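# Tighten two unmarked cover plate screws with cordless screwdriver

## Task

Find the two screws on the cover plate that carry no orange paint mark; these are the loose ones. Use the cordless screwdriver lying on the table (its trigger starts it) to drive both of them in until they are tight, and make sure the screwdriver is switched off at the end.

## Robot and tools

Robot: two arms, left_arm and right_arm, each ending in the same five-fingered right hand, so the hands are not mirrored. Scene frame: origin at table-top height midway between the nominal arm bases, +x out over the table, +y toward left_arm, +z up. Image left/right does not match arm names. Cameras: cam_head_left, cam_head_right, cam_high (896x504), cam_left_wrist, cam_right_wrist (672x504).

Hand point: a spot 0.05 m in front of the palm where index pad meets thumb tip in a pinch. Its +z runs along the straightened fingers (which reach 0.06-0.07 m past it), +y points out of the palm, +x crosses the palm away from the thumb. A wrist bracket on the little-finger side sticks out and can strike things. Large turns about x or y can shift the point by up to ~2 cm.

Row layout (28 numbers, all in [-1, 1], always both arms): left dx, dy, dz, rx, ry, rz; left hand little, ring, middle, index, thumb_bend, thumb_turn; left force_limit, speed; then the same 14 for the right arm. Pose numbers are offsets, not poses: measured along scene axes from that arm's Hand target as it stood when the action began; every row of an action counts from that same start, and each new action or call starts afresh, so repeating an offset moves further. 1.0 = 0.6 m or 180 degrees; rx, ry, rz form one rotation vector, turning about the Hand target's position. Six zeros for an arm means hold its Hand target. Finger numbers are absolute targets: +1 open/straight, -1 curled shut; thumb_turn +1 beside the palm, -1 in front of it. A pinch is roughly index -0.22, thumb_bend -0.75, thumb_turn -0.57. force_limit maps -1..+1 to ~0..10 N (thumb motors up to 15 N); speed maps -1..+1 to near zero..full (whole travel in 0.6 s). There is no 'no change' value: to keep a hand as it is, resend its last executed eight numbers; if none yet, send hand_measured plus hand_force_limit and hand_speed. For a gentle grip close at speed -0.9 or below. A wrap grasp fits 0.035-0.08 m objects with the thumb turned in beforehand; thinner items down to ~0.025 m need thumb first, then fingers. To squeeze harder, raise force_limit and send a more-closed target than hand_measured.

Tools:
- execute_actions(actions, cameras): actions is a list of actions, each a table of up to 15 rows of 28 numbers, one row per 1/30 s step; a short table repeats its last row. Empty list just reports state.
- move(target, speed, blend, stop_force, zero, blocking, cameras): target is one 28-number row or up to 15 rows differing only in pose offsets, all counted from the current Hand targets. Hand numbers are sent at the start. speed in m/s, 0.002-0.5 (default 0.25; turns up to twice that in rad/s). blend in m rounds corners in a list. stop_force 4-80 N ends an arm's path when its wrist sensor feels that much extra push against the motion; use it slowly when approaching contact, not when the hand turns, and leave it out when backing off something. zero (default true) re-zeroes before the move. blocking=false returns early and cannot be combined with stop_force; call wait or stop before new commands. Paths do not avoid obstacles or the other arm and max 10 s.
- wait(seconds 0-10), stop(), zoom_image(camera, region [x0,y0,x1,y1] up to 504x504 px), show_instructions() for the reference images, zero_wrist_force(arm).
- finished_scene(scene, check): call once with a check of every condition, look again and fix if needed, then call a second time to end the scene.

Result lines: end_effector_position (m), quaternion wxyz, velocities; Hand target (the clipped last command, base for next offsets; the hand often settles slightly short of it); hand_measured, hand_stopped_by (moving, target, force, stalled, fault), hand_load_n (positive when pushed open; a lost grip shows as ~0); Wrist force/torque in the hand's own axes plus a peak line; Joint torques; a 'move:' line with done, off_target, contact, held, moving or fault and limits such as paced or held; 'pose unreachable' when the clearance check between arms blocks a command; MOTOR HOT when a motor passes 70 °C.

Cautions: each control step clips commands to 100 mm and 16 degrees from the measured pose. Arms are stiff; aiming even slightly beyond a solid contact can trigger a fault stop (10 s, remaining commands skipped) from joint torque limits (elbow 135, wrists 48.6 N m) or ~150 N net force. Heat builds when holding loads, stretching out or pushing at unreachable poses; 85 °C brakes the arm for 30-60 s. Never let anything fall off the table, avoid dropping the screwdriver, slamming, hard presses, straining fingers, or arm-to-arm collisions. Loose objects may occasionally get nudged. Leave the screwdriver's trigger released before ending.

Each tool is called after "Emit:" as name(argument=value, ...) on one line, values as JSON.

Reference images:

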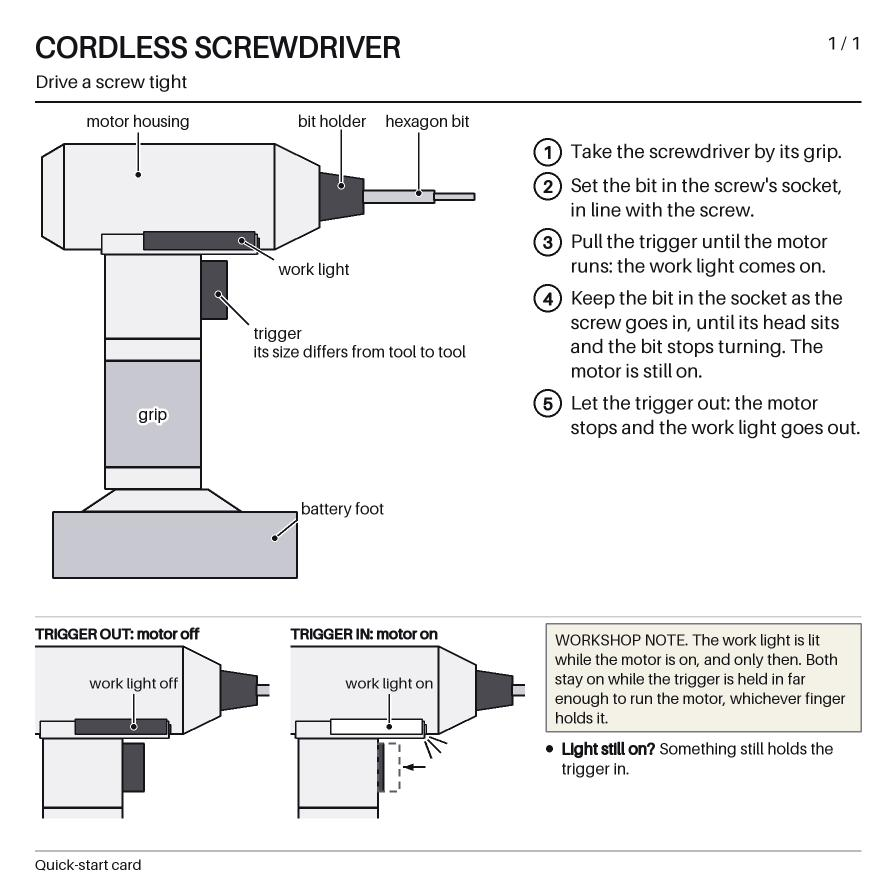

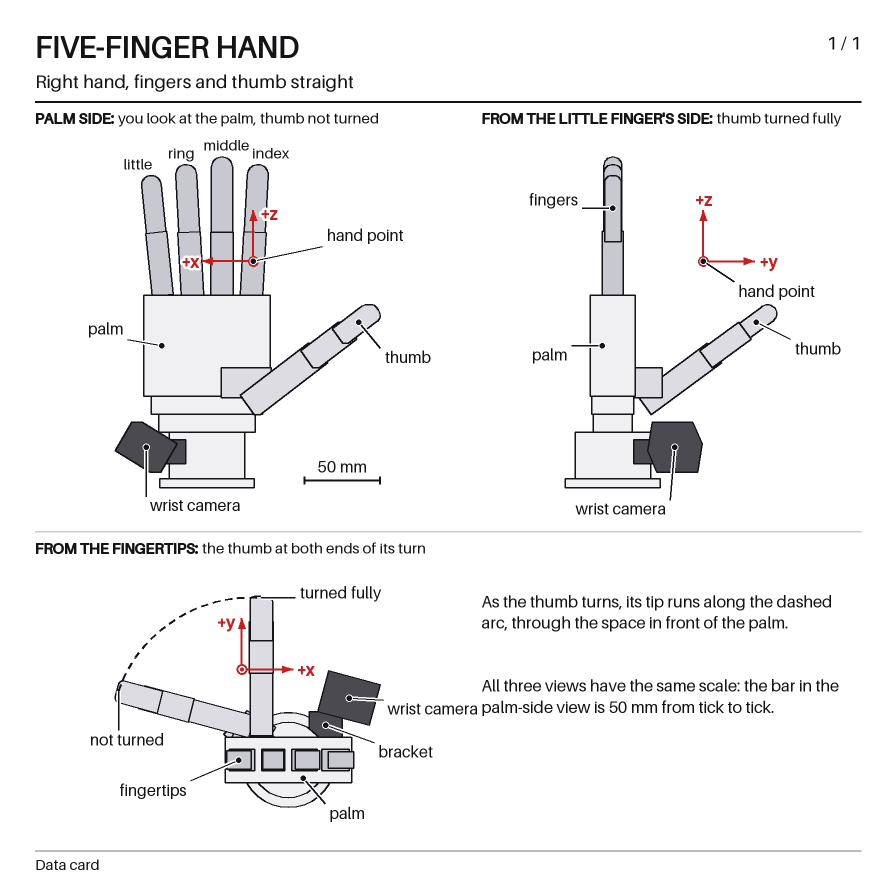

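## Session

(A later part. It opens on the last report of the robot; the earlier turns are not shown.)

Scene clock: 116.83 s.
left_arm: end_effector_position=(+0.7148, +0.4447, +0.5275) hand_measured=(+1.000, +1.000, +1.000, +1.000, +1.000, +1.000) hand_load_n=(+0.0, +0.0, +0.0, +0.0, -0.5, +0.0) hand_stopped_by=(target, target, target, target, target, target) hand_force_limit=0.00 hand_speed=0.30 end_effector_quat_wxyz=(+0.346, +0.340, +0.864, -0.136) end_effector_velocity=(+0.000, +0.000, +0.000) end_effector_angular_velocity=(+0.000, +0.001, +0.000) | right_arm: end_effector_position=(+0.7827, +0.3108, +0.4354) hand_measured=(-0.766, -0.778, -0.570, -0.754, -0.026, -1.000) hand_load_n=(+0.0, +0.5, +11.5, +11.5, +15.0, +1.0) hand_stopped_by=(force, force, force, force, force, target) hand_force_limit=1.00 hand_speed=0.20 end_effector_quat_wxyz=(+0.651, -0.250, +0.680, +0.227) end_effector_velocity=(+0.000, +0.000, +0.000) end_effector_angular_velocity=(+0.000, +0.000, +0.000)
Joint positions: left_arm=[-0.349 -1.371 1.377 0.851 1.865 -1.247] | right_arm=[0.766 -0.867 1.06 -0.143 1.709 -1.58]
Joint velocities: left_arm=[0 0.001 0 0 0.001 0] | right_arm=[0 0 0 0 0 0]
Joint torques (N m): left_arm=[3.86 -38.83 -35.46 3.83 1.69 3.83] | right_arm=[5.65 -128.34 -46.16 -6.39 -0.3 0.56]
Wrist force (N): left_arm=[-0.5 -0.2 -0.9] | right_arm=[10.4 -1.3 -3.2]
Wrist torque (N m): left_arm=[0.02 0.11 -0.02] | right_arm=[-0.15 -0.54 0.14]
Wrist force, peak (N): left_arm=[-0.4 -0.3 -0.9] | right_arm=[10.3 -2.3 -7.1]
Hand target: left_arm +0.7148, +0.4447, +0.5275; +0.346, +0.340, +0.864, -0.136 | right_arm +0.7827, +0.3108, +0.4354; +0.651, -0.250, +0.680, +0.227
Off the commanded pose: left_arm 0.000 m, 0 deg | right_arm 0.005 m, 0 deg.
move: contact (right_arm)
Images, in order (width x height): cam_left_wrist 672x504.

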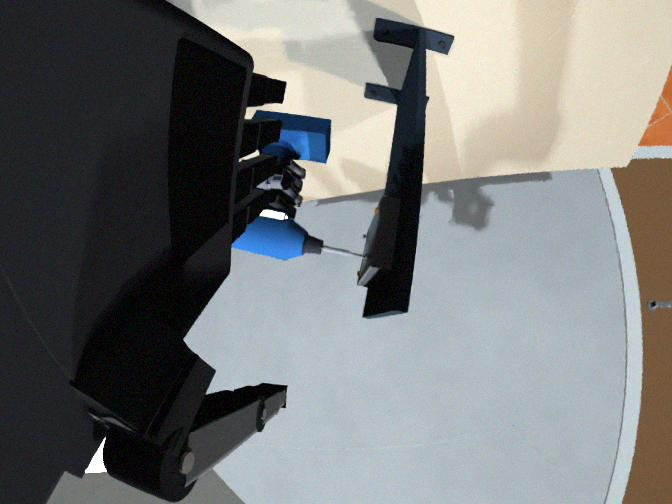

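Emit:
move(target=[[0,0,0,0,0,0,1,1,1,1,1,1,0,0.3,0.00009,0.00014,0,0,0,0,-1,-1,-0.97,-0.95,-0.97,-1,1,0.2],[0,0,0,0,0,0,1,1,1,1,1,1,0,0.3,0.00044,-0.0001,0,0,0,0,-1,-1,-0.97,-0.95,-0.97,-1,1,0.2],[0,0,0,0,0,0,1,1,1,1,1,1,0,0.3,0.00009,0.00014,0.00042,0,0,0,-1,-1,-0.97,-0.95,-0.97,-1,1,0.2],[0,0,0,0,0,0,1,1,1,1,1,1,0,0.3,-0.00025,0.00038,0,0,0,0,-1,-1,-0.97,-0.95,-0.97,-1,1,0.2],[0,0,0,0,0,0,1,1,1,1,1,1,0,0.3,0.00009,0.00014,-0.00042,0,0,0,-1,-1,-0.97,-0.95,-0.97,-1,1,0.2],[0,0,0,0,0,0,1,1,1,1,1,1,0,0.3,0.00057,-0.00019,-0.00058,0,0,0,-1,-1,-0.97,-0.95,-0.97,-1,1,0.2],[0,0,0,0,0,0,1,1,1,1,1,1,0,0.3,0.00077,-0.00034,0,0,0,0,-1,-1,-0.97,-0.95,-0.97,-1,1,0.2],[0,0,0,0,0,0,1,1,1,1,1,1,0,0.3,0.00057,-0.00019,0.00058,0,0,0,-1,-1,-0.97,-0.95,-0.97,-1,1,0.2],[0,0,0,0,0,0,1,1,1,1,1,1,0,0.3,0.00009,0.00014,0.00083,0,0,0,-1,-1,-0.97,-0.95,-0.97,-1,1,0.2],[0,0,0,0,0,0,1,1,1,1,1,1,0,0.3,-0.00039,0.00047,0.00058,0,0,0,-1,-1,-0.97,-0.95,-0.97,-1,1,0.2],[0,0,0,0,0,0,1,1,1,1,1,1,0,0.3,-0.00059,0.00062,0,0,0,0,-1,-1,-0.97,-0.95,-0.97,-1,1,0.2],[0,0,0,0,0,0,1,1,1,1,1,1,0,0.3,-0.00039,0.00047,-0.00058,0,0,0,-1,-1,-0.97,-0.95,-0.97,-1,1,0.2],[0,0,0,0,0,0,1,1,1,1,1,1,0,0.3,0.00009,0.00014,-0.00083,0,0,0,-1,-1,-0.97,-0.95,-0.97,-1,1,0.2]], speed=0.002, cameras=["cam_left_wrist"])

Emit:
zoom_image(camera="cam_left_wrist", region=[345, 236, 373, 264])

Scene clock: 119.70 s.
left_arm: end_effector_position=(+0.7148, +0.4447, +0.5275) hand_measured=(+1.000, +1.000, +1.000, +1.000, +1.000, +1.000) hand_load_n=(+0.0, +0.0, +0.0, +0.0, -0.5, +0.0) hand_stopped_by=(target, target, target, target, target, target) hand_force_limit=0.00 hand_speed=0.30 end_effector_quat_wxyz=(+0.346, +0.340, +0.864, -0.136) end_effector_velocity=(+0.000, -0.001, +0.000) end_effector_angular_velocity=(+0.000, +0.000, +0.000) | right_arm: end_effector_position=(+0.7827, +0.3109, +0.4349) hand_measured=(-0.766, -0.778, -0.570, -0.754, -0.026, -1.000) hand_load_n=(+0.0, +0.0, +11.5, +11.5, +15.0, +1.0) hand_stopped_by=(force, force, force, force, force, target) hand_force_limit=1.00 hand_speed=0.20 end_effector_quat_wxyz=(+0.651, -0.250, +0.680, +0.227) end_effector_velocity=(+0.000, -0.001, +0.002) end_effector_angular_velocity=(+0.001, +0.000, +0.000)
Joint positions: left_arm=[-0.349 -1.371 1.377 0.851 1.865 -1.247] | right_arm=[0.766 -0.867 1.06 -0.143 1.709 -1.58]
Joint velocities: left_arm=[-0.001 0 0 0 -0.001 0] | right_arm=[0 -0.001 0 0.001 0 0]
Joint torques (N m): left_arm=[3.18 -33.94 -40.02 2.51 0.95 3.83] | right_arm=[-13.64 -107.96 -46.18 -6.81 -1.87 0.35]
Wrist force (N): left_arm=[-0.4 -0.4 -0.4] | right_arm=[10.2 -1.7 -5.4]
Wrist torque (N m): left_arm=[-0.04 0.08 -0.02] | right_arm=[-0.09 -0.57 0.13]
Wrist force, peak (N): left_arm=[-0.1 -0.1 -1.3] | right_arm=[10.4 -2.6 -7.1]
Hand target: left_arm +0.7148, +0.4447, +0.5275; +0.346, +0.340, +0.864, -0.136 | right_arm +0.7827, +0.3109, +0.4349; +0.651, -0.250, +0.680, +0.227
Off the commanded pose: left_arm 0.000 m, 0 deg | right_arm 0.000 m, 0 deg.
move: done
Images, in order (width x height): cam_left_wrist 672x504.

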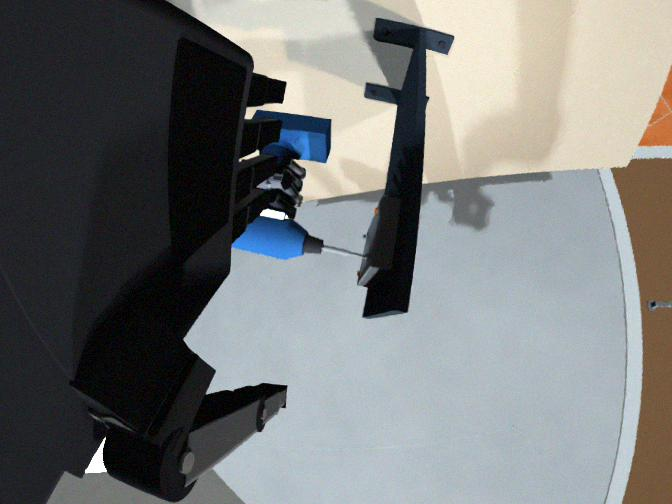

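Scaled by 18.000 from the camera's 672x504 image, which has a finer 960x720 frame.

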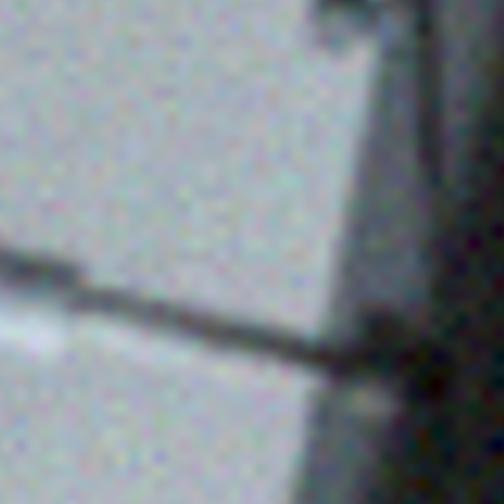

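Emit:
move(target=[[0,0,0,0,0,0,1,1,1,1,1,1,0,0.3,-0.00094,-0.00137,0,0,0,0,-1,-1,-0.97,-0.95,-0.97,-1,1,0.2]], speed=0.02, cameras=["cam_left_wrist"])

Emit:
zoom_image(camera="cam_left_wrist", region=[345, 236, 373, 264])

Scene clock: 120.60 s.
left_arm: end_effector_position=(+0.7148, +0.4447, +0.5275) hand_measured=(+1.000, +1.000, +1.000, +1.000, +1.000, +1.000) hand_load_n=(+0.0, +0.0, +0.0, +0.0, +0.0, +0.0) hand_stopped_by=(target, target, target, target, target, target) hand_force_limit=0.00 hand_speed=0.30 end_effector_quat_wxyz=(+0.346, +0.340, +0.864, -0.136) end_effector_velocity=(+0.000, +0.000, +0.000) end_effector_angular_velocity=(+0.000, +0.000, +0.000) | right_arm: end_effector_position=(+0.7822, +0.3101, +0.4349) hand_measured=(-0.766, -0.778, -0.570, -0.754, -0.026, -1.000) hand_load_n=(+0.0, +0.0, +11.5, +11.5, +15.0, +1.0) hand_stopped_by=(force, force, force, force, force, target) hand_force_limit=1.00 hand_speed=0.20 end_effector_quat_wxyz=(+0.651, -0.250, +0.680, +0.227) end_effector_velocity=(+0.001, +0.000, -0.003) end_effector_angular_velocity=(-0.002, +0.002, +0.000)
Joint positions: left_arm=[-0.349 -1.371 1.377 0.851 1.865 -1.247] | right_arm=[0.766 -0.869 1.063 -0.145 1.709 -1.58]
Joint velocities: left_arm=[0 0 0 0 0 0] | right_arm=[0 0.002 0 0.001 0 0]
Joint torques (N m): left_arm=[7.15 -29.47 -41.51 1.75 0.95 3.91] | right_arm=[-14.78 -124.97 -48.51 -6.11 -1.62 -0.38]
Wrist force (N): left_arm=[-0.4 0.0 -0.7] | right_arm=[9.8 -0.1 0.6]
Wrist torque (N m): left_arm=[0.04 0.09 -0.01] | right_arm=[-0.24 -0.35 0.05]
Wrist force, peak (N): left_arm=[-0.1 -0.3 -1.1] | right_arm=[10.2 -1.6 -5.8]
Hand target: left_arm +0.7148, +0.4447, +0.5275; +0.346, +0.340, +0.864, -0.136 | right_arm +0.7822, +0.3101, +0.4349; +0.651, -0.250, +0.680, +0.227
Off the commanded pose: left_arm 0.000 m, 0 deg | right_arm 0.000 m, 0 deg.
move: done
Images, in order (width x height): cam_left_wrist 672x504.

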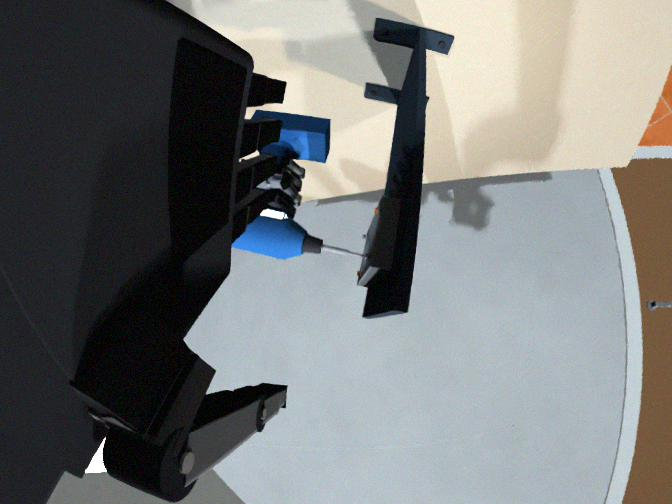

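Scaled by 18.000 from the camera's 672x504 image, which has a finer 960x720 frame.

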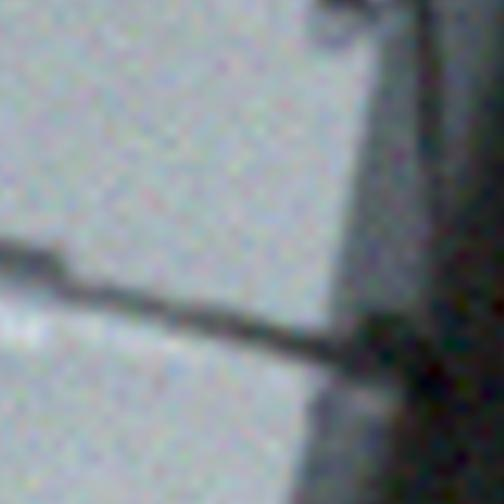

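Emit:
execute_actions(actions=[], cameras=["cam_right_wrist", "cam_head_right", "cam_head_left"])

Scene clock: 120.80 s.
left_arm: end_effector_position=(+0.7148, +0.4447, +0.5275) hand_measured=(+1.000, +1.000, +1.000, +1.000, +1.000, +1.000) hand_load_n=(+0.0, +0.0, +0.0, +0.0, +0.0, +0.0) hand_stopped_by=(target, target, target, target, target, target) hand_force_limit=0.00 hand_speed=0.30 end_effector_quat_wxyz=(+0.346, +0.340, +0.864, -0.136) end_effector_velocity=(+0.000, +0.000, +0.000) end_effector_angular_velocity=(+0.000, +0.000, +0.000) | right_arm: end_effector_position=(+0.7822, +0.3101, +0.4349) hand_measured=(-0.766, -0.778, -0.570, -0.754, -0.026, -1.000) hand_load_n=(+0.0, +0.0, +11.5, +11.5, +15.0, +1.0) hand_stopped_by=(force, force, force, force, force, target) hand_force_limit=1.00 hand_speed=0.20 end_effector_quat_wxyz=(+0.651, -0.250, +0.680, +0.227) end_effector_velocity=(+0.000, +0.000, +0.000) end_effector_angular_velocity=(+0.001, -0.001, +0.000)
Joint positions: left_arm=[-0.349 -1.371 1.377 0.851 1.865 -1.247] | right_arm=[0.766 -0.869 1.063 -0.145 1.709 -1.58]
Joint velocities: left_arm=[-0.001 -0.001 0 0.001 0 -0.001] | right_arm=[0 0 0 -0.001 0 0]
Joint torques (N m): left_arm=[5.67 -34.58 -42.43 2.1 0.45 3.48] | right_arm=[-13.11 -125.16 -51.75 -5.51 -1.32 -0.42]
Wrist force (N): left_arm=[-0.1 -0.3 -0.9] | right_arm=[9.9 0.2 0.5]
Wrist torque (N m): left_arm=[0.00 0.06 0.00] | right_arm=[-0.17 -0.36 0.07]
Wrist force, peak (N): left_arm=[-0.3 -0.4 -0.9] | right_arm=[10.2 -0.1 0.4]
Hand target: left_arm +0.7148, +0.4447, +0.5275; +0.346, +0.340, +0.864, -0.136 | right_arm +0.7822, +0.3101, +0.4349; +0.651, -0.250, +0.680, +0.227
Off the commanded pose: left_arm 0.000 m, 0 deg | right_arm 0.000 m, 0 deg.
Images, in order (width x height): cam_head_left 896x504, cam_head_right 896x504, cam_right_wrist 672x504.

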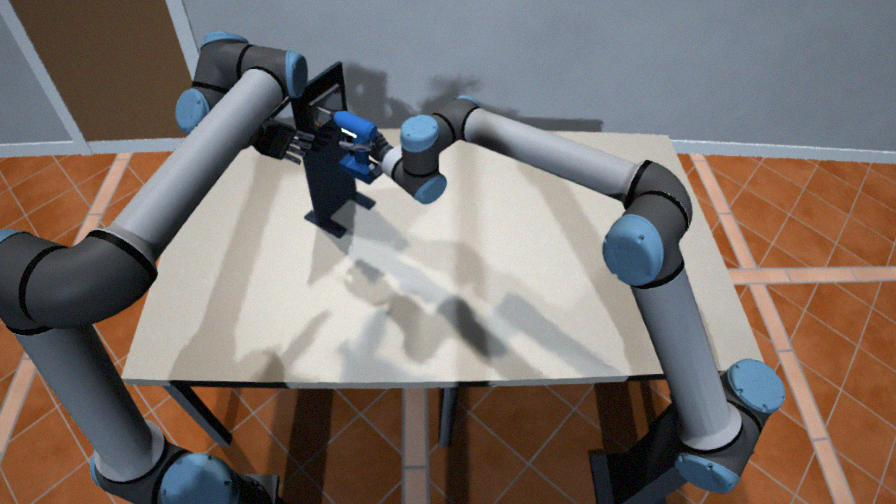

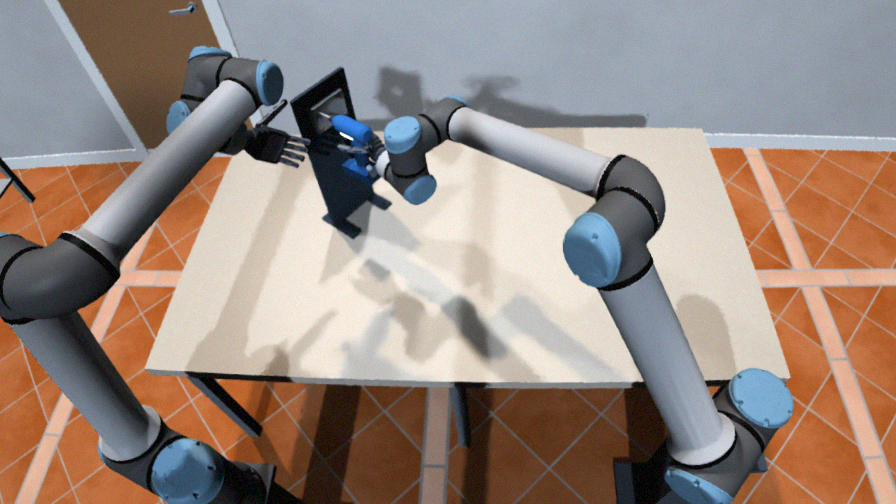

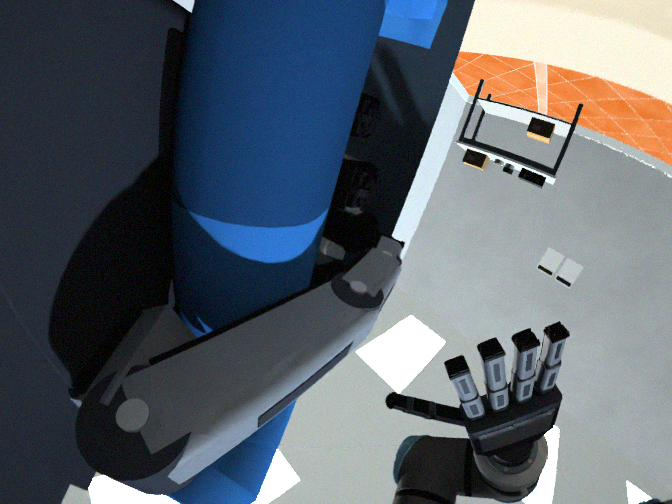

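Emit:
move(target=[[0,0,0,0,0,0,1,1,1,1,1,1,0,0.3,0.00053,0.00166,-0.00017,0,0,0,-1,-1,-0.97,-0.95,-0.97,-1,1,0.2],[0,0,0,0,0,0,1,1,1,1,1,1,0,0.3,0.00053,0.00166,0.0015,0,0,0,-1,-1,-0.97,-0.95,-0.97,-1,1,0.2],[0,0,0,0,0,0,1,1,1,1,1,1,0,0.3,0.00067,0.00156,0.0015,0,0,0,-1,-1,-0.97,-0.95,-0.97,-1,1,0.2],[0,0,0,0,0,0,1,1,1,1,1,1,0,0.3,0.00067,0.00156,-0.00017,0,0,0,-1,-1,-0.97,-0.95,-0.97,-1,1,0.2],[0,0,0,0,0,0,1,1,1,1,1,1,0,0.3,0.00081,0.00147,-0.00017,0,0,0,-1,-1,-0.97,-0.95,-0.97,-1,1,0.2],[0,0,0,0,0,0,1,1,1,1,1,1,0,0.3,0.00081,0.00147,0.0015,0,0,0,-1,-1,-0.97,-0.95,-0.97,-1,1,0.2],[0,0,0,0,0,0,1,1,1,1,1,1,0,0.3,0.00094,0.00137,0.0015,0,0,0,-1,-1,-0.97,-0.95,-0.97,-1,1,0.2],[0,0,0,0,0,0,1,1,1,1,1,1,0,0.3,0.00094,0.00137,-0.00017,0,0,0,-1,-1,-0.97,-0.95,-0.97,-1,1,0.2],[0,0,0,0,0,0,1,1,1,1,1,1,0,0.3,0.00108,0.00128,-0.00017,0,0,0,-1,-1,-0.97,-0.95,-0.97,-1,1,0.2],[0,0,0,0,0,0,1,1,1,1,1,1,0,0.3,0.00108,0.00128,0.0015,0,0,0,-1,-1,-0.97,-0.95,-0.97,-1,1,0.2],[0,0,0,0,0,0,1,1,1,1,1,1,0,0.3,0.00122,0.00118,0.0015,0,0,0,-1,-1,-0.97,-0.95,-0.97,-1,1,0.2],[0,0,0,0,0,0,1,1,1,1,1,1,0,0.3,0.00122,0.00118,-0.00017,0,0,0,-1,-1,-0.97,-0.95,-0.97,-1,1,0.2],[0,0,0,0,0,0,1,1,1,1,1,1,0,0.3,0.00135,0.00109,-0.00017,0,0,0,-1,-1,-0.97,-0.95,-0.97,-1,1,0.2],[0,0,0,0,0,0,1,1,1,1,1,1,0,0.3,0.00135,0.00109,0.0015,0,0,0,-1,-1,-0.97,-0.95,-0.97,-1,1,0.2],[0,0,0,0,0,0,1,1,1,1,1,1,0,0.3,0.00094,0.00137,0.0007,0,0,0,-1,-1,-0.97,-0.95,-0.97,-1,1,0.2]], speed=0.002, cameras=["cam_left_wrist"])

Emit:
zoom_image(camera="cam_left_wrist", region=[345, 236, 373, 264])

Scene clock: 126.93 s.
left_arm: end_effector_position=(+0.7148, +0.4447, +0.5275) hand_measured=(+1.000, +1.000, +1.000, +1.000, +1.000, +1.000) hand_load_n=(+0.0, +0.0, +0.0, +0.0, +0.0, +0.0) hand_stopped_by=(target, target, target, target, target, target) hand_force_limit=0.00 hand_speed=0.30 end_effector_quat_wxyz=(+0.346, +0.340, +0.864, -0.136) end_effector_velocity=(+0.000, +0.000, +0.000) end_effector_angular_velocity=(+0.000, +0.000, +0.000) | right_arm: end_effector_position=(+0.7828, +0.3108, +0.4354) hand_measured=(-0.766, -0.778, -0.570, -0.754, -0.026, -1.000) hand_load_n=(+0.0, +0.0, +11.5, +11.5, +15.0, +1.0) hand_stopped_by=(force, force, force, force, force, target) hand_force_limit=1.00 hand_speed=0.20 end_effector_quat_wxyz=(+0.651, -0.250, +0.680, +0.227) end_effector_velocity=(+0.000, +0.000, -0.001) end_effector_angular_velocity=(+0.000, +0.000, +0.000)
Joint positions: left_arm=[-0.349 -1.371 1.377 0.851 1.865 -1.247] | right_arm=[0.766 -0.867 1.06 -0.143 1.709 -1.58]
Joint velocities: left_arm=[0 0 0 0 0 0] | right_arm=[0 0 0 0 0 0]
Joint torques (N m): left_arm=[4.72 -34.34 -47.8 -0.43 0.61 4.06] | right_arm=[15.12 -107.62 -45.56 -6.86 2.07 -0.57]
Wrist force (N): left_arm=[-0.3 -0.2 -1.0] | right_arm=[10.2 -1.5 -4.9]
Wrist torque (N m): left_arm=[0.02 0.09 -0.01] | right_arm=[-0.06 -0.57 0.15]
Wrist force, peak (N): left_arm=[-0.5 -0.1 -1.1] | right_arm=[10.6 -2.2 -7.1]
Hand target: left_arm +0.7148, +0.4447, +0.5275; +0.346, +0.340, +0.864, -0.136 | right_arm +0.7827, +0.3109, +0.4353; +0.651, -0.250, +0.680, +0.227
Off the commanded pose: left_arm 0.000 m, 0 deg | right_arm 0.000 m, 0 deg.
move: done
Images, in order (width x height): cam_left_wrist 672x504.

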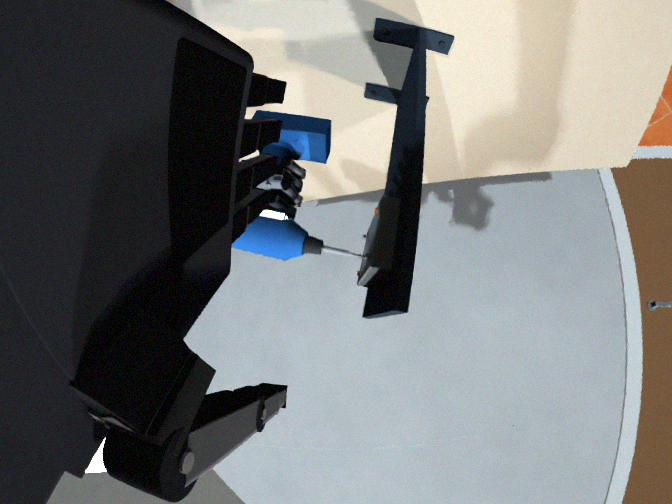

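Scaled by 18.000 from the camera's 672x504 image, which has a finer 960x720 frame.

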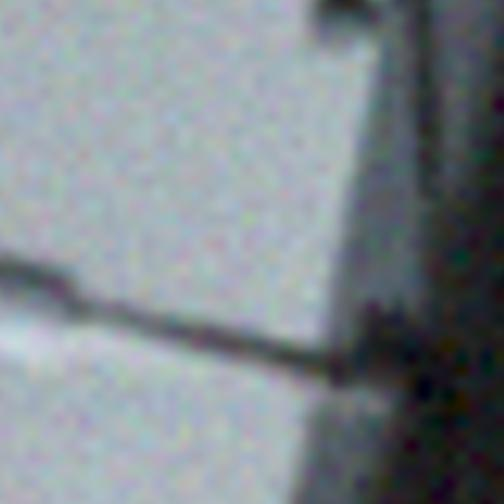

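Emit:
move(target=[[0,0,0,0,0,0,1,1,1,1,1,1,0,0.3,-0.00009,0.00017,-0.00067,0,0,0,-1,-1,-0.97,-0.95,-0.97,-1,1,0.2],[0,0,0,0,0,0,1,1,1,1,1,1,0,0.3,-0.00009,0.00017,-0.003,0,0,0,-1,-1,-0.97,-0.95,-0.97,-1,1,0.2],[0,0,0,0,0,0,1,1,1,1,1,1,0,0.3,0.00008,0.00005,-0.003,0,0,0,-1,-1,-0.97,-0.95,-0.97,-1,1,0.2],[0,0,0,0,0,0,1,1,1,1,1,1,0,0.3,0.00008,0.00005,-0.00067,0,0,0,-1,-1,-0.97,-0.95,-0.97,-1,1,0.2],[0,0,0,0,0,0,1,1,1,1,1,1,0,0.3,0.00024,-0.00006,-0.00067,0,0,0,-1,-1,-0.97,-0.95,-0.97,-1,1,0.2],[0,0,0,0,0,0,1,1,1,1,1,1,0,0.3,0.00024,-0.00006,-0.003,0,0,0,-1,-1,-0.97,-0.95,-0.97,-1,1,0.2],[0,0,0,0,0,0,1,1,1,1,1,1,0,0.3,0.00041,-0.00018,-0.003,0,0,0,-1,-1,-0.97,-0.95,-0.97,-1,1,0.2],[0,0,0,0,0,0,1,1,1,1,1,1,0,0.3,0.00041,-0.00018,-0.00067,0,0,0,-1,-1,-0.97,-0.95,-0.97,-1,1,0.2],[0,0,0,0,0,0,1,1,1,1,1,1,0,0.3,0.00057,-0.00029,-0.00067,0,0,0,-1,-1,-0.97,-0.95,-0.97,-1,1,0.2],[0,0,0,0,0,0,1,1,1,1,1,1,0,0.3,0.00057,-0.00029,-0.003,0,0,0,-1,-1,-0.97,-0.95,-0.97,-1,1,0.2],[0,0,0,0,0,0,1,1,1,1,1,1,0,0.3,0.00073,-0.00041,-0.003,0,0,0,-1,-1,-0.97,-0.95,-0.97,-1,1,0.2],[0,0,0,0,0,0,1,1,1,1,1,1,0,0.3,0.00073,-0.00041,-0.00067,0,0,0,-1,-1,-0.97,-0.95,-0.97,-1,1,0.2],[0,0,0,0,0,0,1,1,1,1,1,1,0,0.3,0.0009,-0.00052,-0.00067,0,0,0,-1,-1,-0.97,-0.95,-0.97,-1,1,0.2],[0,0,0,0,0,0,1,1,1,1,1,1,0,0.3,0.0009,-0.00052,-0.003,0,0,0,-1,-1,-0.97,-0.95,-0.97,-1,1,0.2],[0,0,0,0,0,0,1,1,1,1,1,1,0,0.3,0.00041,-0.00018,-0.00183,0,0,0,-1,-1,-0.97,-0.95,-0.97,-1,1,0.2]], speed=0.0022, cameras=["cam_left_wrist"])

Emit:
zoom_image(camera="cam_left_wrist", region=[345, 236, 373, 264])

Scene clock: 133.30 s.
left_arm: end_effector_position=(+0.7148, +0.4447, +0.5275) hand_measured=(+1.000, +1.000, +1.000, +1.000, +1.000, +1.000) hand_load_n=(+0.0, +0.0, +0.0, +0.0, +0.0, +0.0) hand_stopped_by=(target, target, target, target, target, target) hand_force_limit=0.00 hand_speed=0.30 end_effector_quat_wxyz=(+0.346, +0.340, +0.864, -0.136) end_effector_velocity=(+0.000, +0.000, +0.000) end_effector_angular_velocity=(+0.001, +0.000, -0.002) | right_arm: end_effector_position=(+0.7830, +0.3108, +0.4341) hand_measured=(-0.766, -0.778, -0.570, -0.754, -0.026, -1.000) hand_load_n=(+0.0, +0.0, +11.5, +11.5, +15.0, +0.5) hand_stopped_by=(force, force, force, force, force, target) hand_force_limit=1.00 hand_speed=0.20 end_effector_quat_wxyz=(+0.651, -0.250, +0.680, +0.227) end_effector_velocity=(+0.000, +0.000, +0.003) end_effector_angular_velocity=(+0.002, -0.001, +0.000)
Joint positions: left_arm=[-0.349 -1.371 1.377 0.851 1.865 -1.247] | right_arm=[0.766 -0.866 1.061 -0.144 1.709 -1.58]
Joint velocities: left_arm=[0 0 0 0 0 0.002] | right_arm=[0 -0.002 0 0 0 0]
Joint torques (N m): left_arm=[0.59 -32.44 -46.36 -1.72 0.67 3.89] | right_arm=[15.59 -126.74 -57.67 -3.17 2.21 -0.43]
Wrist force (N): left_arm=[-0.2 -0.3 -0.5] | right_arm=[10.3 -2.6 -8.2]
Wrist torque (N m): left_arm=[-0.01 0.06 0.00] | right_arm=[-0.06 -0.66 0.17]
Wrist force, peak (N): left_arm=[-0.4 -0.4 -1.1] | right_arm=[10.6 -2.5 -8.9]
Hand target: left_arm +0.7148, +0.4447, +0.5275; +0.346, +0.340, +0.864, -0.136 | right_arm +0.7830, +0.3108, +0.4342; +0.651, -0.250, +0.680, +0.227
Off the commanded pose: left_arm 0.000 m, 0 deg | right_arm 0.000 m, 0 deg.
move: done
Images, in order (width x height): cam_left_wrist 672x504.

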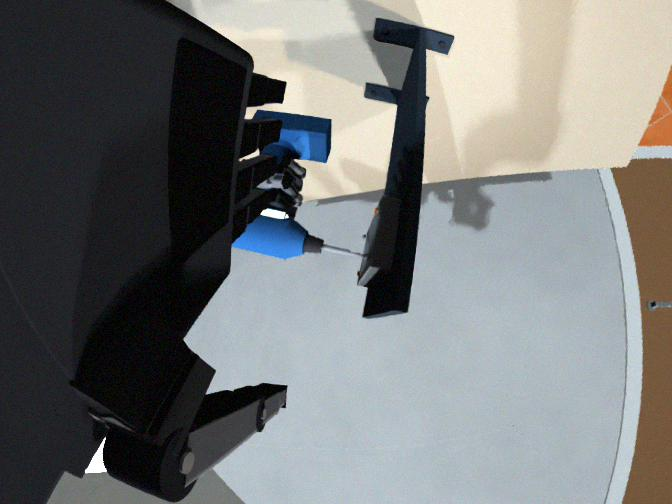

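Scaled by 18.000 from the camera's 672x504 image, which has a finer 960x720 frame.

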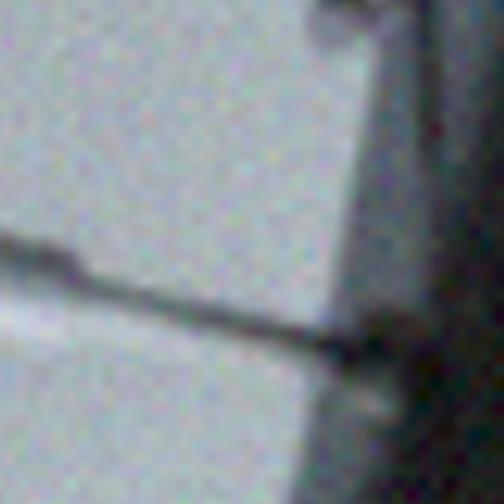

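Emit:
move(target=[[0,0,0,0,0,0,1,1,1,1,1,1,0,0.3,-0.0016,-0.00233,0,0,0,0,-1,-1,-0.97,-0.95,-0.97,-1,1,0.2],[0,0,0,0,0,0,1,1,1,1,1,1,0,0.3,-0.0016,-0.00233,0.01,0,0,0,-1,-1,-0.97,-0.95,-0.97,-1,1,0.2],[0,0,0,0,0,0,1,1,1,1,1,1,0,0.3,0.0017,0.00247,0.01,0,0,0,-1,-1,-0.97,-0.95,-0.97,-1,1,0.2]], speed=0.015, cameras=["cam_left_wrist"])

Emit:
zoom_image(camera="cam_left_wrist", region=[345, 236, 373, 264])

Scene clock: 135.33 s.
left_arm: end_effector_position=(+0.7148, +0.4447, +0.5275) hand_measured=(+1.000, +1.000, +1.000, +1.000, +1.000, +1.000) hand_load_n=(+0.0, +0.0, +0.0, +0.0, +0.0, +0.0) hand_stopped_by=(target, target, target, target, target, target) hand_force_limit=0.00 hand_speed=0.30 end_effector_quat_wxyz=(+0.346, +0.340, +0.864, -0.136) end_effector_velocity=(+0.000, +0.000, +0.000) end_effector_angular_velocity=(+0.000, +0.000, +0.000) | right_arm: end_effector_position=(+0.7841, +0.3123, +0.4402) hand_measured=(-0.766, -0.778, -0.570, -0.754, -0.026, -1.000) hand_load_n=(+0.0, +0.0, +11.5, +11.5, +15.0, +1.0) hand_stopped_by=(force, force, force, force, force, target) hand_force_limit=1.00 hand_speed=0.20 end_effector_quat_wxyz=(+0.651, -0.250, +0.680, +0.227) end_effector_velocity=(-0.001, -0.001, +0.001) end_effector_angular_velocity=(+0.001, +0.000, +0.000)
Joint positions: left_arm=[-0.349 -1.371 1.377 0.851 1.865 -1.247] | right_arm=[0.766 -0.865 1.048 -0.132 1.709 -1.58]
Joint velocities: left_arm=[0 0 0 0.001 0 0] | right_arm=[0 -0.002 0.003 -0.001 0 0]
Joint torques (N m): left_arm=[-0.17 -34.03 -46.33 -1.59 0.22 4.21] | right_arm=[14.1 -128.29 -45.01 -5.71 2.41 0.61]
Wrist force (N): left_arm=[-0.4 -0.2 -0.7] | right_arm=[9.8 0.0 0.0]
Wrist torque (N m): left_arm=[0.00 0.10 -0.02] | right_arm=[-0.19 -0.31 0.05]
Wrist force, peak (N): left_arm=[-0.3 0.1 -1.0] | right_arm=[10.4 -2.2 -8.3]
Hand target: left_arm +0.7148, +0.4447, +0.5275; +0.346, +0.340, +0.864, -0.136 | right_arm +0.7840, +0.3123, +0.4402; +0.651, -0.250, +0.680, +0.227
Off the commanded pose: left_arm 0.000 m, 0 deg | right_arm 0.000 m, 0 deg.
move: done
Images, in order (width x height): cam_left_wrist 672x504.

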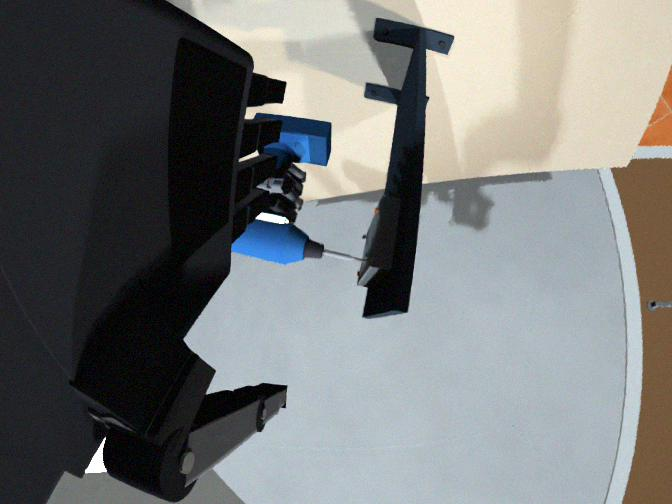

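Scaled by 18.000 from the camera's 672x504 image, which has a finer 960x720 frame.

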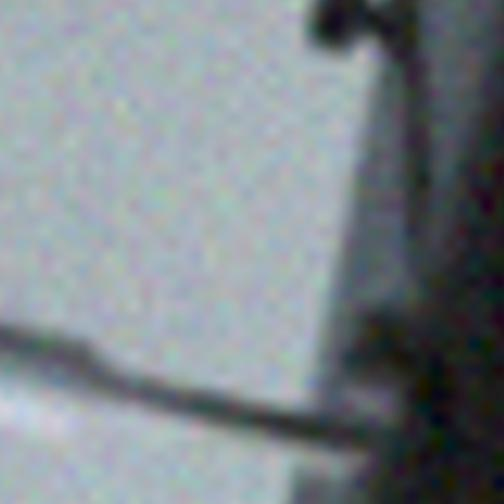

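Emit:
move(target=[0,0,0,0,0,0,1,1,1,1,1,1,0,0.3,0,0,-0.007,0,0,0,-1,-1,-0.97,-0.95,-0.97,-1,1,0.2], speed=0.004, stop_force=4, cameras=["cam_left_wrist"])

Emit:
zoom_image(camera="cam_left_wrist", region=[345, 236, 373, 264])

Scene clock: 137.10 s.
left_arm: end_effector_position=(+0.7148, +0.4447, +0.5275) hand_measured=(+1.000, +1.000, +1.000, +1.000, +1.000, +1.000) hand_load_n=(+0.0, +0.0, -0.5, +0.0, +0.0, +0.0) hand_stopped_by=(target, target, target, target, target, target) hand_force_limit=0.00 hand_speed=0.30 end_effector_quat_wxyz=(+0.346, +0.340, +0.864, -0.136) end_effector_velocity=(+0.000, +0.000, +0.000) end_effector_angular_velocity=(+0.000, +0.001, +0.000) | right_arm: end_effector_position=(+0.7840, +0.3123, +0.4359) hand_measured=(-0.766, -0.778, -0.570, -0.754, -0.026, -1.000) hand_load_n=(+0.0, +0.0, +11.5, +10.5, +15.5, +1.5) hand_stopped_by=(force, force, force, force, force, target) hand_force_limit=1.00 hand_speed=0.20 end_effector_quat_wxyz=(+0.651, -0.250, +0.680, +0.227) end_effector_velocity=(+0.000, +0.000, -0.002) end_effector_angular_velocity=(-0.002, +0.002, +0.000)
Joint positions: left_arm=[-0.349 -1.371 1.377 0.851 1.865 -1.247] | right_arm=[0.766 -0.864 1.053 -0.139 1.709 -1.58]
Joint velocities: left_arm=[-0.001 0 0 0.001 0 -0.001] | right_arm=[0 0.002 0 0.001 0 0]
Joint torques (N m): left_arm=[-3.58 -36.14 -45.23 -0.87 0.26 3.99] | right_arm=[13.75 -119.02 -54.52 -3.47 -1.05 1.01]
Wrist force (N): left_arm=[-0.3 -0.6 -0.8] | right_arm=[9.9 -2.2 0.6]
Wrist torque (N m): left_arm=[-0.04 0.08 -0.02] | right_arm=[-0.05 -0.19 0.12]
Wrist force, peak (N): left_arm=[-0.2 -0.5 -1.1] | right_arm=[10.5 -2.2 0.6]
Hand target: left_arm +0.7148, +0.4447, +0.5275; +0.346, +0.340, +0.864, -0.136 | right_arm +0.7840, +0.3123, +0.4360; +0.651, -0.250, +0.680, +0.227
Off the commanded pose: left_arm 0.000 m, 0 deg | right_arm 0.000 m, 0 deg.
move: done
Images, in order (width x height): cam_left_wrist 672x504.

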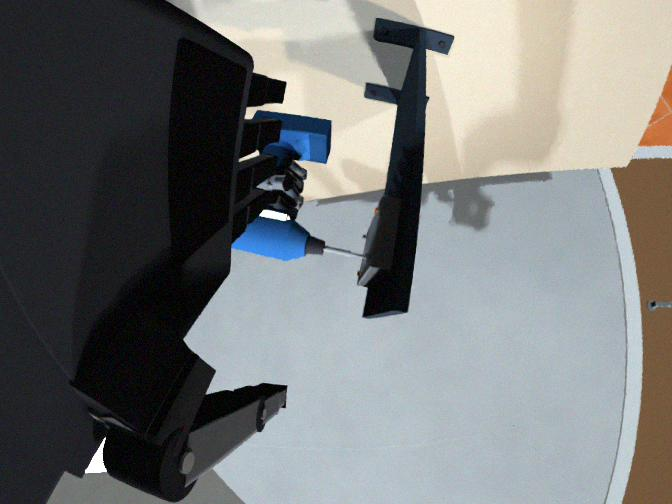

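Scaled by 18.000 from the camera's 672x504 image, which has a finer 960x720 frame.

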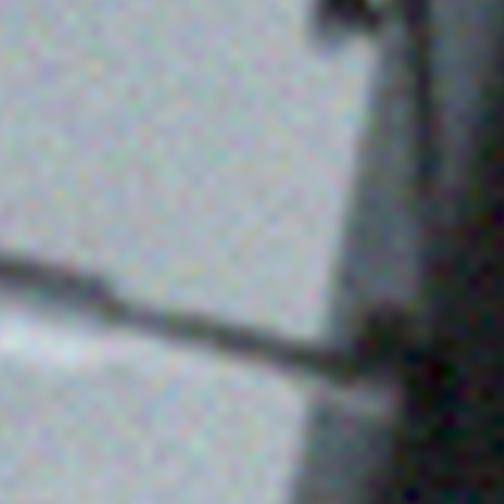

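Emit:
execute_actions(actions=[], cameras=["cam_left_wrist"])

Emit:
zoom_image(camera="cam_left_wrist", region=[350, 240, 374, 264])

Scene clock: 137.63 s.
left_arm: end_effector_position=(+0.7148, +0.4447, +0.5275) hand_measured=(+1.000, +1.000, +1.000, +1.000, +1.000, +1.000) hand_load_n=(-0.5, +0.0, -0.5, +0.0, +0.0, +0.0) hand_stopped_by=(target, target, target, target, target, target) hand_force_limit=0.00 hand_speed=0.30 end_effector_quat_wxyz=(+0.346, +0.340, +0.864, -0.136) end_effector_velocity=(+0.000, +0.000, +0.000) end_effector_angular_velocity=(-0.001, +0.001, +0.000) | right_arm: end_effector_position=(+0.7840, +0.3123, +0.4360) hand_measured=(-0.766, -0.778, -0.570, -0.754, -0.026, -1.000) hand_load_n=(+0.0, +0.0, +11.5, +10.5, +15.5, +1.5) hand_stopped_by=(force, force, force, force, force, target) hand_force_limit=1.00 hand_speed=0.20 end_effector_quat_wxyz=(+0.651, -0.250, +0.680, +0.227) end_effector_velocity=(+0.000, +0.000, -0.003) end_effector_angular_velocity=(-0.002, +0.002, +0.000)
Joint positions: left_arm=[-0.349 -1.371 1.377 0.851 1.865 -1.247] | right_arm=[0.766 -0.864 1.053 -0.139 1.709 -1.58]
Joint velocities: left_arm=[0.001 0.001 0 -0.001 0.001 -0.001] | right_arm=[0 0.002 0 0 0 0]
Joint torques (N m): left_arm=[-2.75 -35.29 -44.36 -1.75 0.49 3.55] | right_arm=[15.26 -124.44 -56.26 -2.69 -1.13 0.82]
Wrist force (N): left_arm=[-0.6 0.0 -0.9] | right_arm=[10.2 -2.0 1.1]
Wrist torque (N m): left_arm=[0.05 0.12 -0.02] | right_arm=[0.00 -0.35 0.18]
Wrist force, peak (N): left_arm=[-0.6 0.0 -0.9] | right_arm=[10.3 -2.1 1.0]
Hand target: left_arm +0.7148, +0.4447, +0.5275; +0.346, +0.340, +0.864, -0.136 | right_arm +0.7840, +0.3123, +0.4360; +0.651, -0.250, +0.680, +0.227
Off the commanded pose: left_arm 0.000 m, 0 deg | right_arm 0.000 m, 0 deg.
Images, in order (width x height): cam_left_wrist 672x504.

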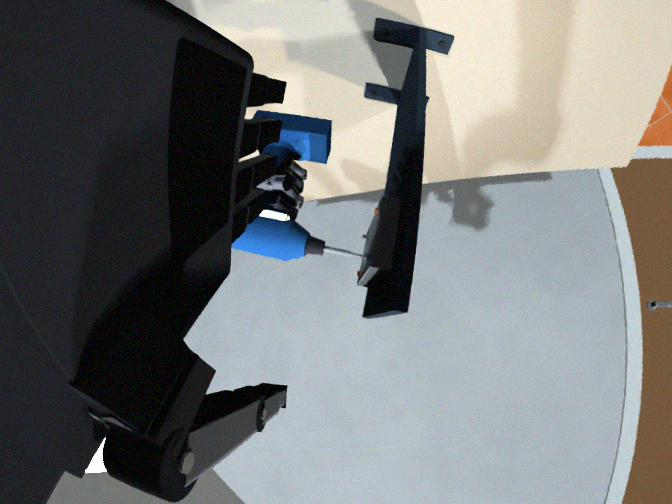

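Scaled by 21.000 from the camera's 672x504 image, which has a finer 960x720 frame.

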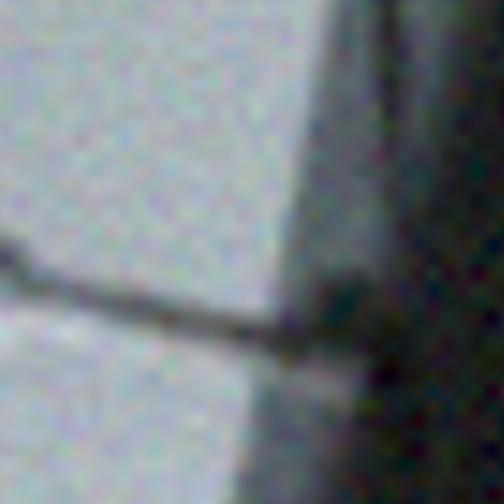

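Emit:
move(target=[[-0.0887,0.063,0.042,0,0,0,1,1,1,1,1,1,0,0.3,0,0,0,0,0,0,-1,-1,-0.97,-0.95,-0.97,-1,1,0.2],[-0.0287,0.053,0.132,0.09,0.1,0,1,1,1,1,1,1,0,0.3,0,0,0,0,0,0,-1,-1,-0.97,-0.95,-0.97,-1,1,0.2],[0.0708,-0.046,0.1545,0.1894,0.2032,0,1,1,1,1,1,1,0,0.3,0,0,0,0,0,0,-1,-1,-0.97,-0.95,-0.97,-1,1,0.2]], blend=[0.02,0.03,0], speed=0.2, cameras=["cam_left_wrist"])

Emit:
zoom_image(camera="cam_left_wrist", region=[330, 264, 358, 292])

Scene clock: 140.93 s.
left_arm: end_effector_position=(+0.7573, +0.4170, +0.6195) hand_measured=(+1.000, +1.000, +1.000, +1.000, +1.000, +1.000) hand_load_n=(+0.0, +0.0, +0.0, +0.0, +0.0, +0.0) hand_stopped_by=(target, target, target, target, target, target) hand_force_limit=0.00 hand_speed=0.30 end_effector_quat_wxyz=(-0.051, +0.366, +0.929, +0.021) end_effector_velocity=(+0.000, -0.001, +0.000) end_effector_angular_velocity=(+0.000, +0.000, -0.002) | right_arm: end_effector_position=(+0.7840, +0.3123, +0.4360) hand_measured=(-0.766, -0.778, -0.570, -0.754, -0.026, -1.000) hand_load_n=(+0.0, +0.0, +11.0, +10.5, +15.5, +1.5) hand_stopped_by=(force, force, force, force, force, target) hand_force_limit=1.00 hand_speed=0.20 end_effector_quat_wxyz=(+0.651, -0.250, +0.680, +0.227) end_effector_velocity=(+0.000, +0.000, +0.000) end_effector_angular_velocity=(+0.000, +0.000, +0.000)
Joint positions: left_arm=[-0.469 -0.783 0.304 2.154 1.535 -1.257] | right_arm=[0.766 -0.864 1.053 -0.139 1.709 -1.58]
Joint velocities: left_arm=[0 0 0 0 0 0.002] | right_arm=[0 0 0 -0.001 0 0]
Joint torques (N m): left_arm=[1.27 -81.87 -36.59 4.28 -1.26 4.13] | right_arm=[13.8 -127.08 -51.06 -4.2 -1.22 0.74]
Wrist force (N): left_arm=[1.4 -1.0 -0.4] | right_arm=[10.0 -1.6 0.8]
Wrist torque (N m): left_arm=[-0.06 -0.28 0.19] | right_arm=[0.02 -0.30 0.15]
Wrist force, peak (N): left_arm=[0.7 -0.8 -1.8] | right_arm=[10.8 -1.9 1.0]
Hand target: left_arm +0.7573, +0.4170, +0.6196; -0.051, +0.366, +0.929, +0.021 | right_arm +0.7840, +0.3123, +0.4360; +0.651, -0.250, +0.680, +0.227
Off the commanded pose: left_arm 0.001 m, 0 deg | right_arm 0.000 m, 0 deg.
move: done
Images, in order (width x height): cam_left_wrist 672x504.

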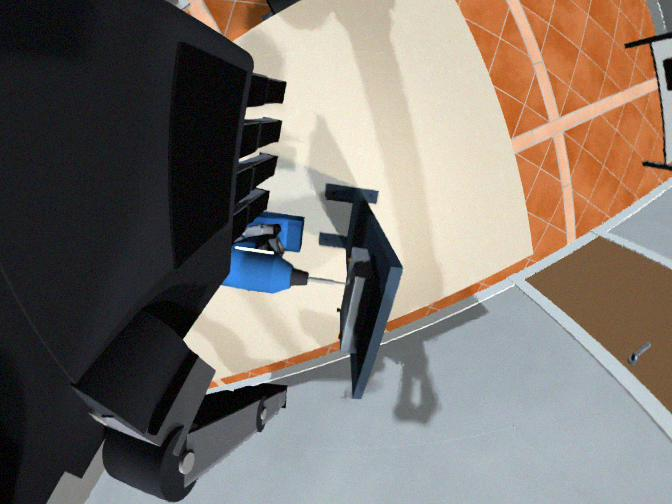

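Scaled by 18.000 from the camera's 672x504 image, which has a finer 960x720 frame.

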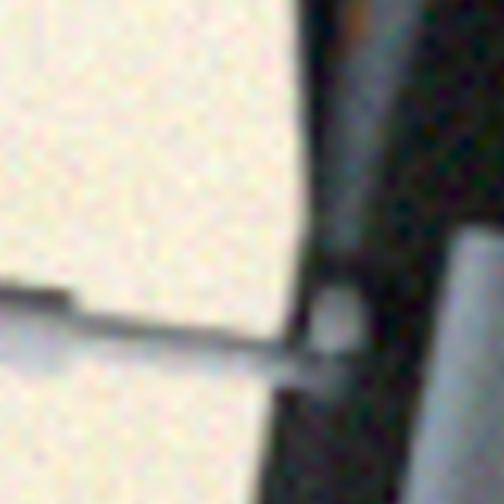

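Emit:
move(target=[0,0,0,0,0,0,1,1,1,1,1,1,0,0.3,-0.0062,-0.009,-0.0015,0,0,0,-1,-1,-0.97,-0.95,-0.97,-1,1,0.2], speed=0.02, cameras=["cam_left_wrist"])

Emit:
zoom_image(camera="cam_left_wrist", region=[330, 264, 358, 292])

Emit:
zoom_image(camera="cam_left_wrist", region=[270, 220, 370, 320])

Scene clock: 142.03 s.
left_arm: end_effector_position=(+0.7573, +0.4170, +0.6196) hand_measured=(+1.000, +1.000, +1.000, +1.000, +1.000, +1.000) hand_load_n=(+0.0, +0.0, +0.0, +0.0, +0.0, +0.0) hand_stopped_by=(target, target, target, target, target, target) hand_force_limit=0.00 hand_speed=0.30 end_effector_quat_wxyz=(-0.051, +0.366, +0.929, +0.021) end_effector_velocity=(+0.000, +0.000, +0.000) end_effector_angular_velocity=(+0.000, +0.001, -0.001) | right_arm: end_effector_position=(+0.7802, +0.3068, +0.4352) hand_measured=(-0.766, -0.778, -0.570, -0.754, -0.026, -1.000) hand_load_n=(+0.0, +0.0, +11.0, +10.5, +15.5, +1.5) hand_stopped_by=(force, force, force, force, force, target) hand_force_limit=1.00 hand_speed=0.20 end_effector_quat_wxyz=(+0.651, -0.250, +0.680, +0.227) end_effector_velocity=(+0.001, +0.000, +0.001) end_effector_angular_velocity=(+0.001, -0.001, +0.000)
Joint positions: left_arm=[-0.469 -0.783 0.304 2.154 1.535 -1.257] | right_arm=[0.765 -0.876 1.075 -0.149 1.708 -1.58]
Joint velocities: left_arm=[0 0 0 0.001 0.001 0.001] | right_arm=[0 0.001 -0.003 0.001 0 0]
Joint torques (N m): left_arm=[1.3 -88.63 -35.17 5.05 -1.94 3.89] | right_arm=[-13.51 -106.77 -55.74 -3.22 -1.21 -1.08]
Wrist force (N): left_arm=[1.4 -1.3 -0.8] | right_arm=[9.9 -0.1 0.4]
Wrist torque (N m): left_arm=[-0.08 -0.28 0.19] | right_arm=[-0.21 -0.36 0.07]
Wrist force, peak (N): left_arm=[1.7 -1.4 0.0] | right_arm=[10.6 -2.0 0.7]
Hand target: left_arm +0.7573, +0.4170, +0.6196; -0.051, +0.366, +0.929, +0.021 | right_arm +0.7803, +0.3069, +0.4351; +0.651, -0.250, +0.680, +0.227
Off the commanded pose: left_arm 0.000 m, 0 deg | right_arm 0.000 m, 0 deg.
move: done
Images, in order (width x height): cam_left_wrist 672x504.

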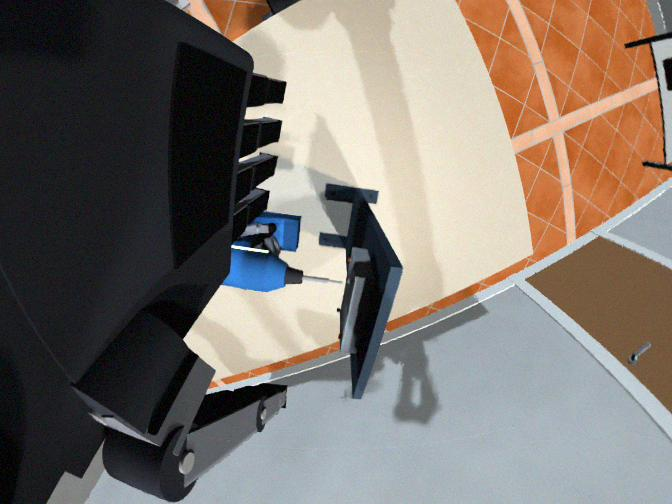

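Scaled by 18.000 from the camera's 672x504 image, which has a finer 960x720 frame.

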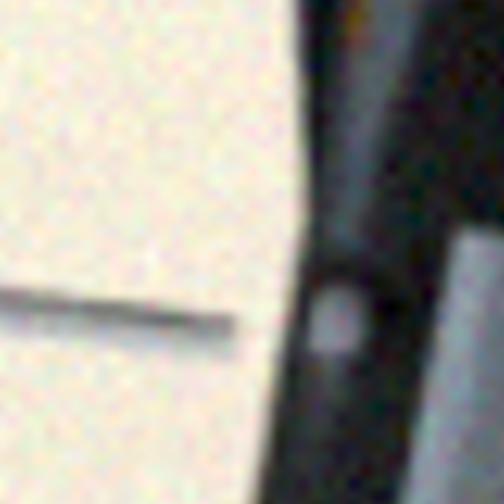

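Scaled by 5.040 from the camera's 672x504 image, which has a finer 960x720 frame.

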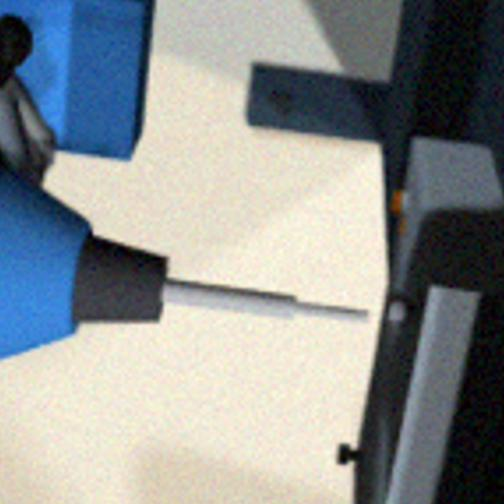

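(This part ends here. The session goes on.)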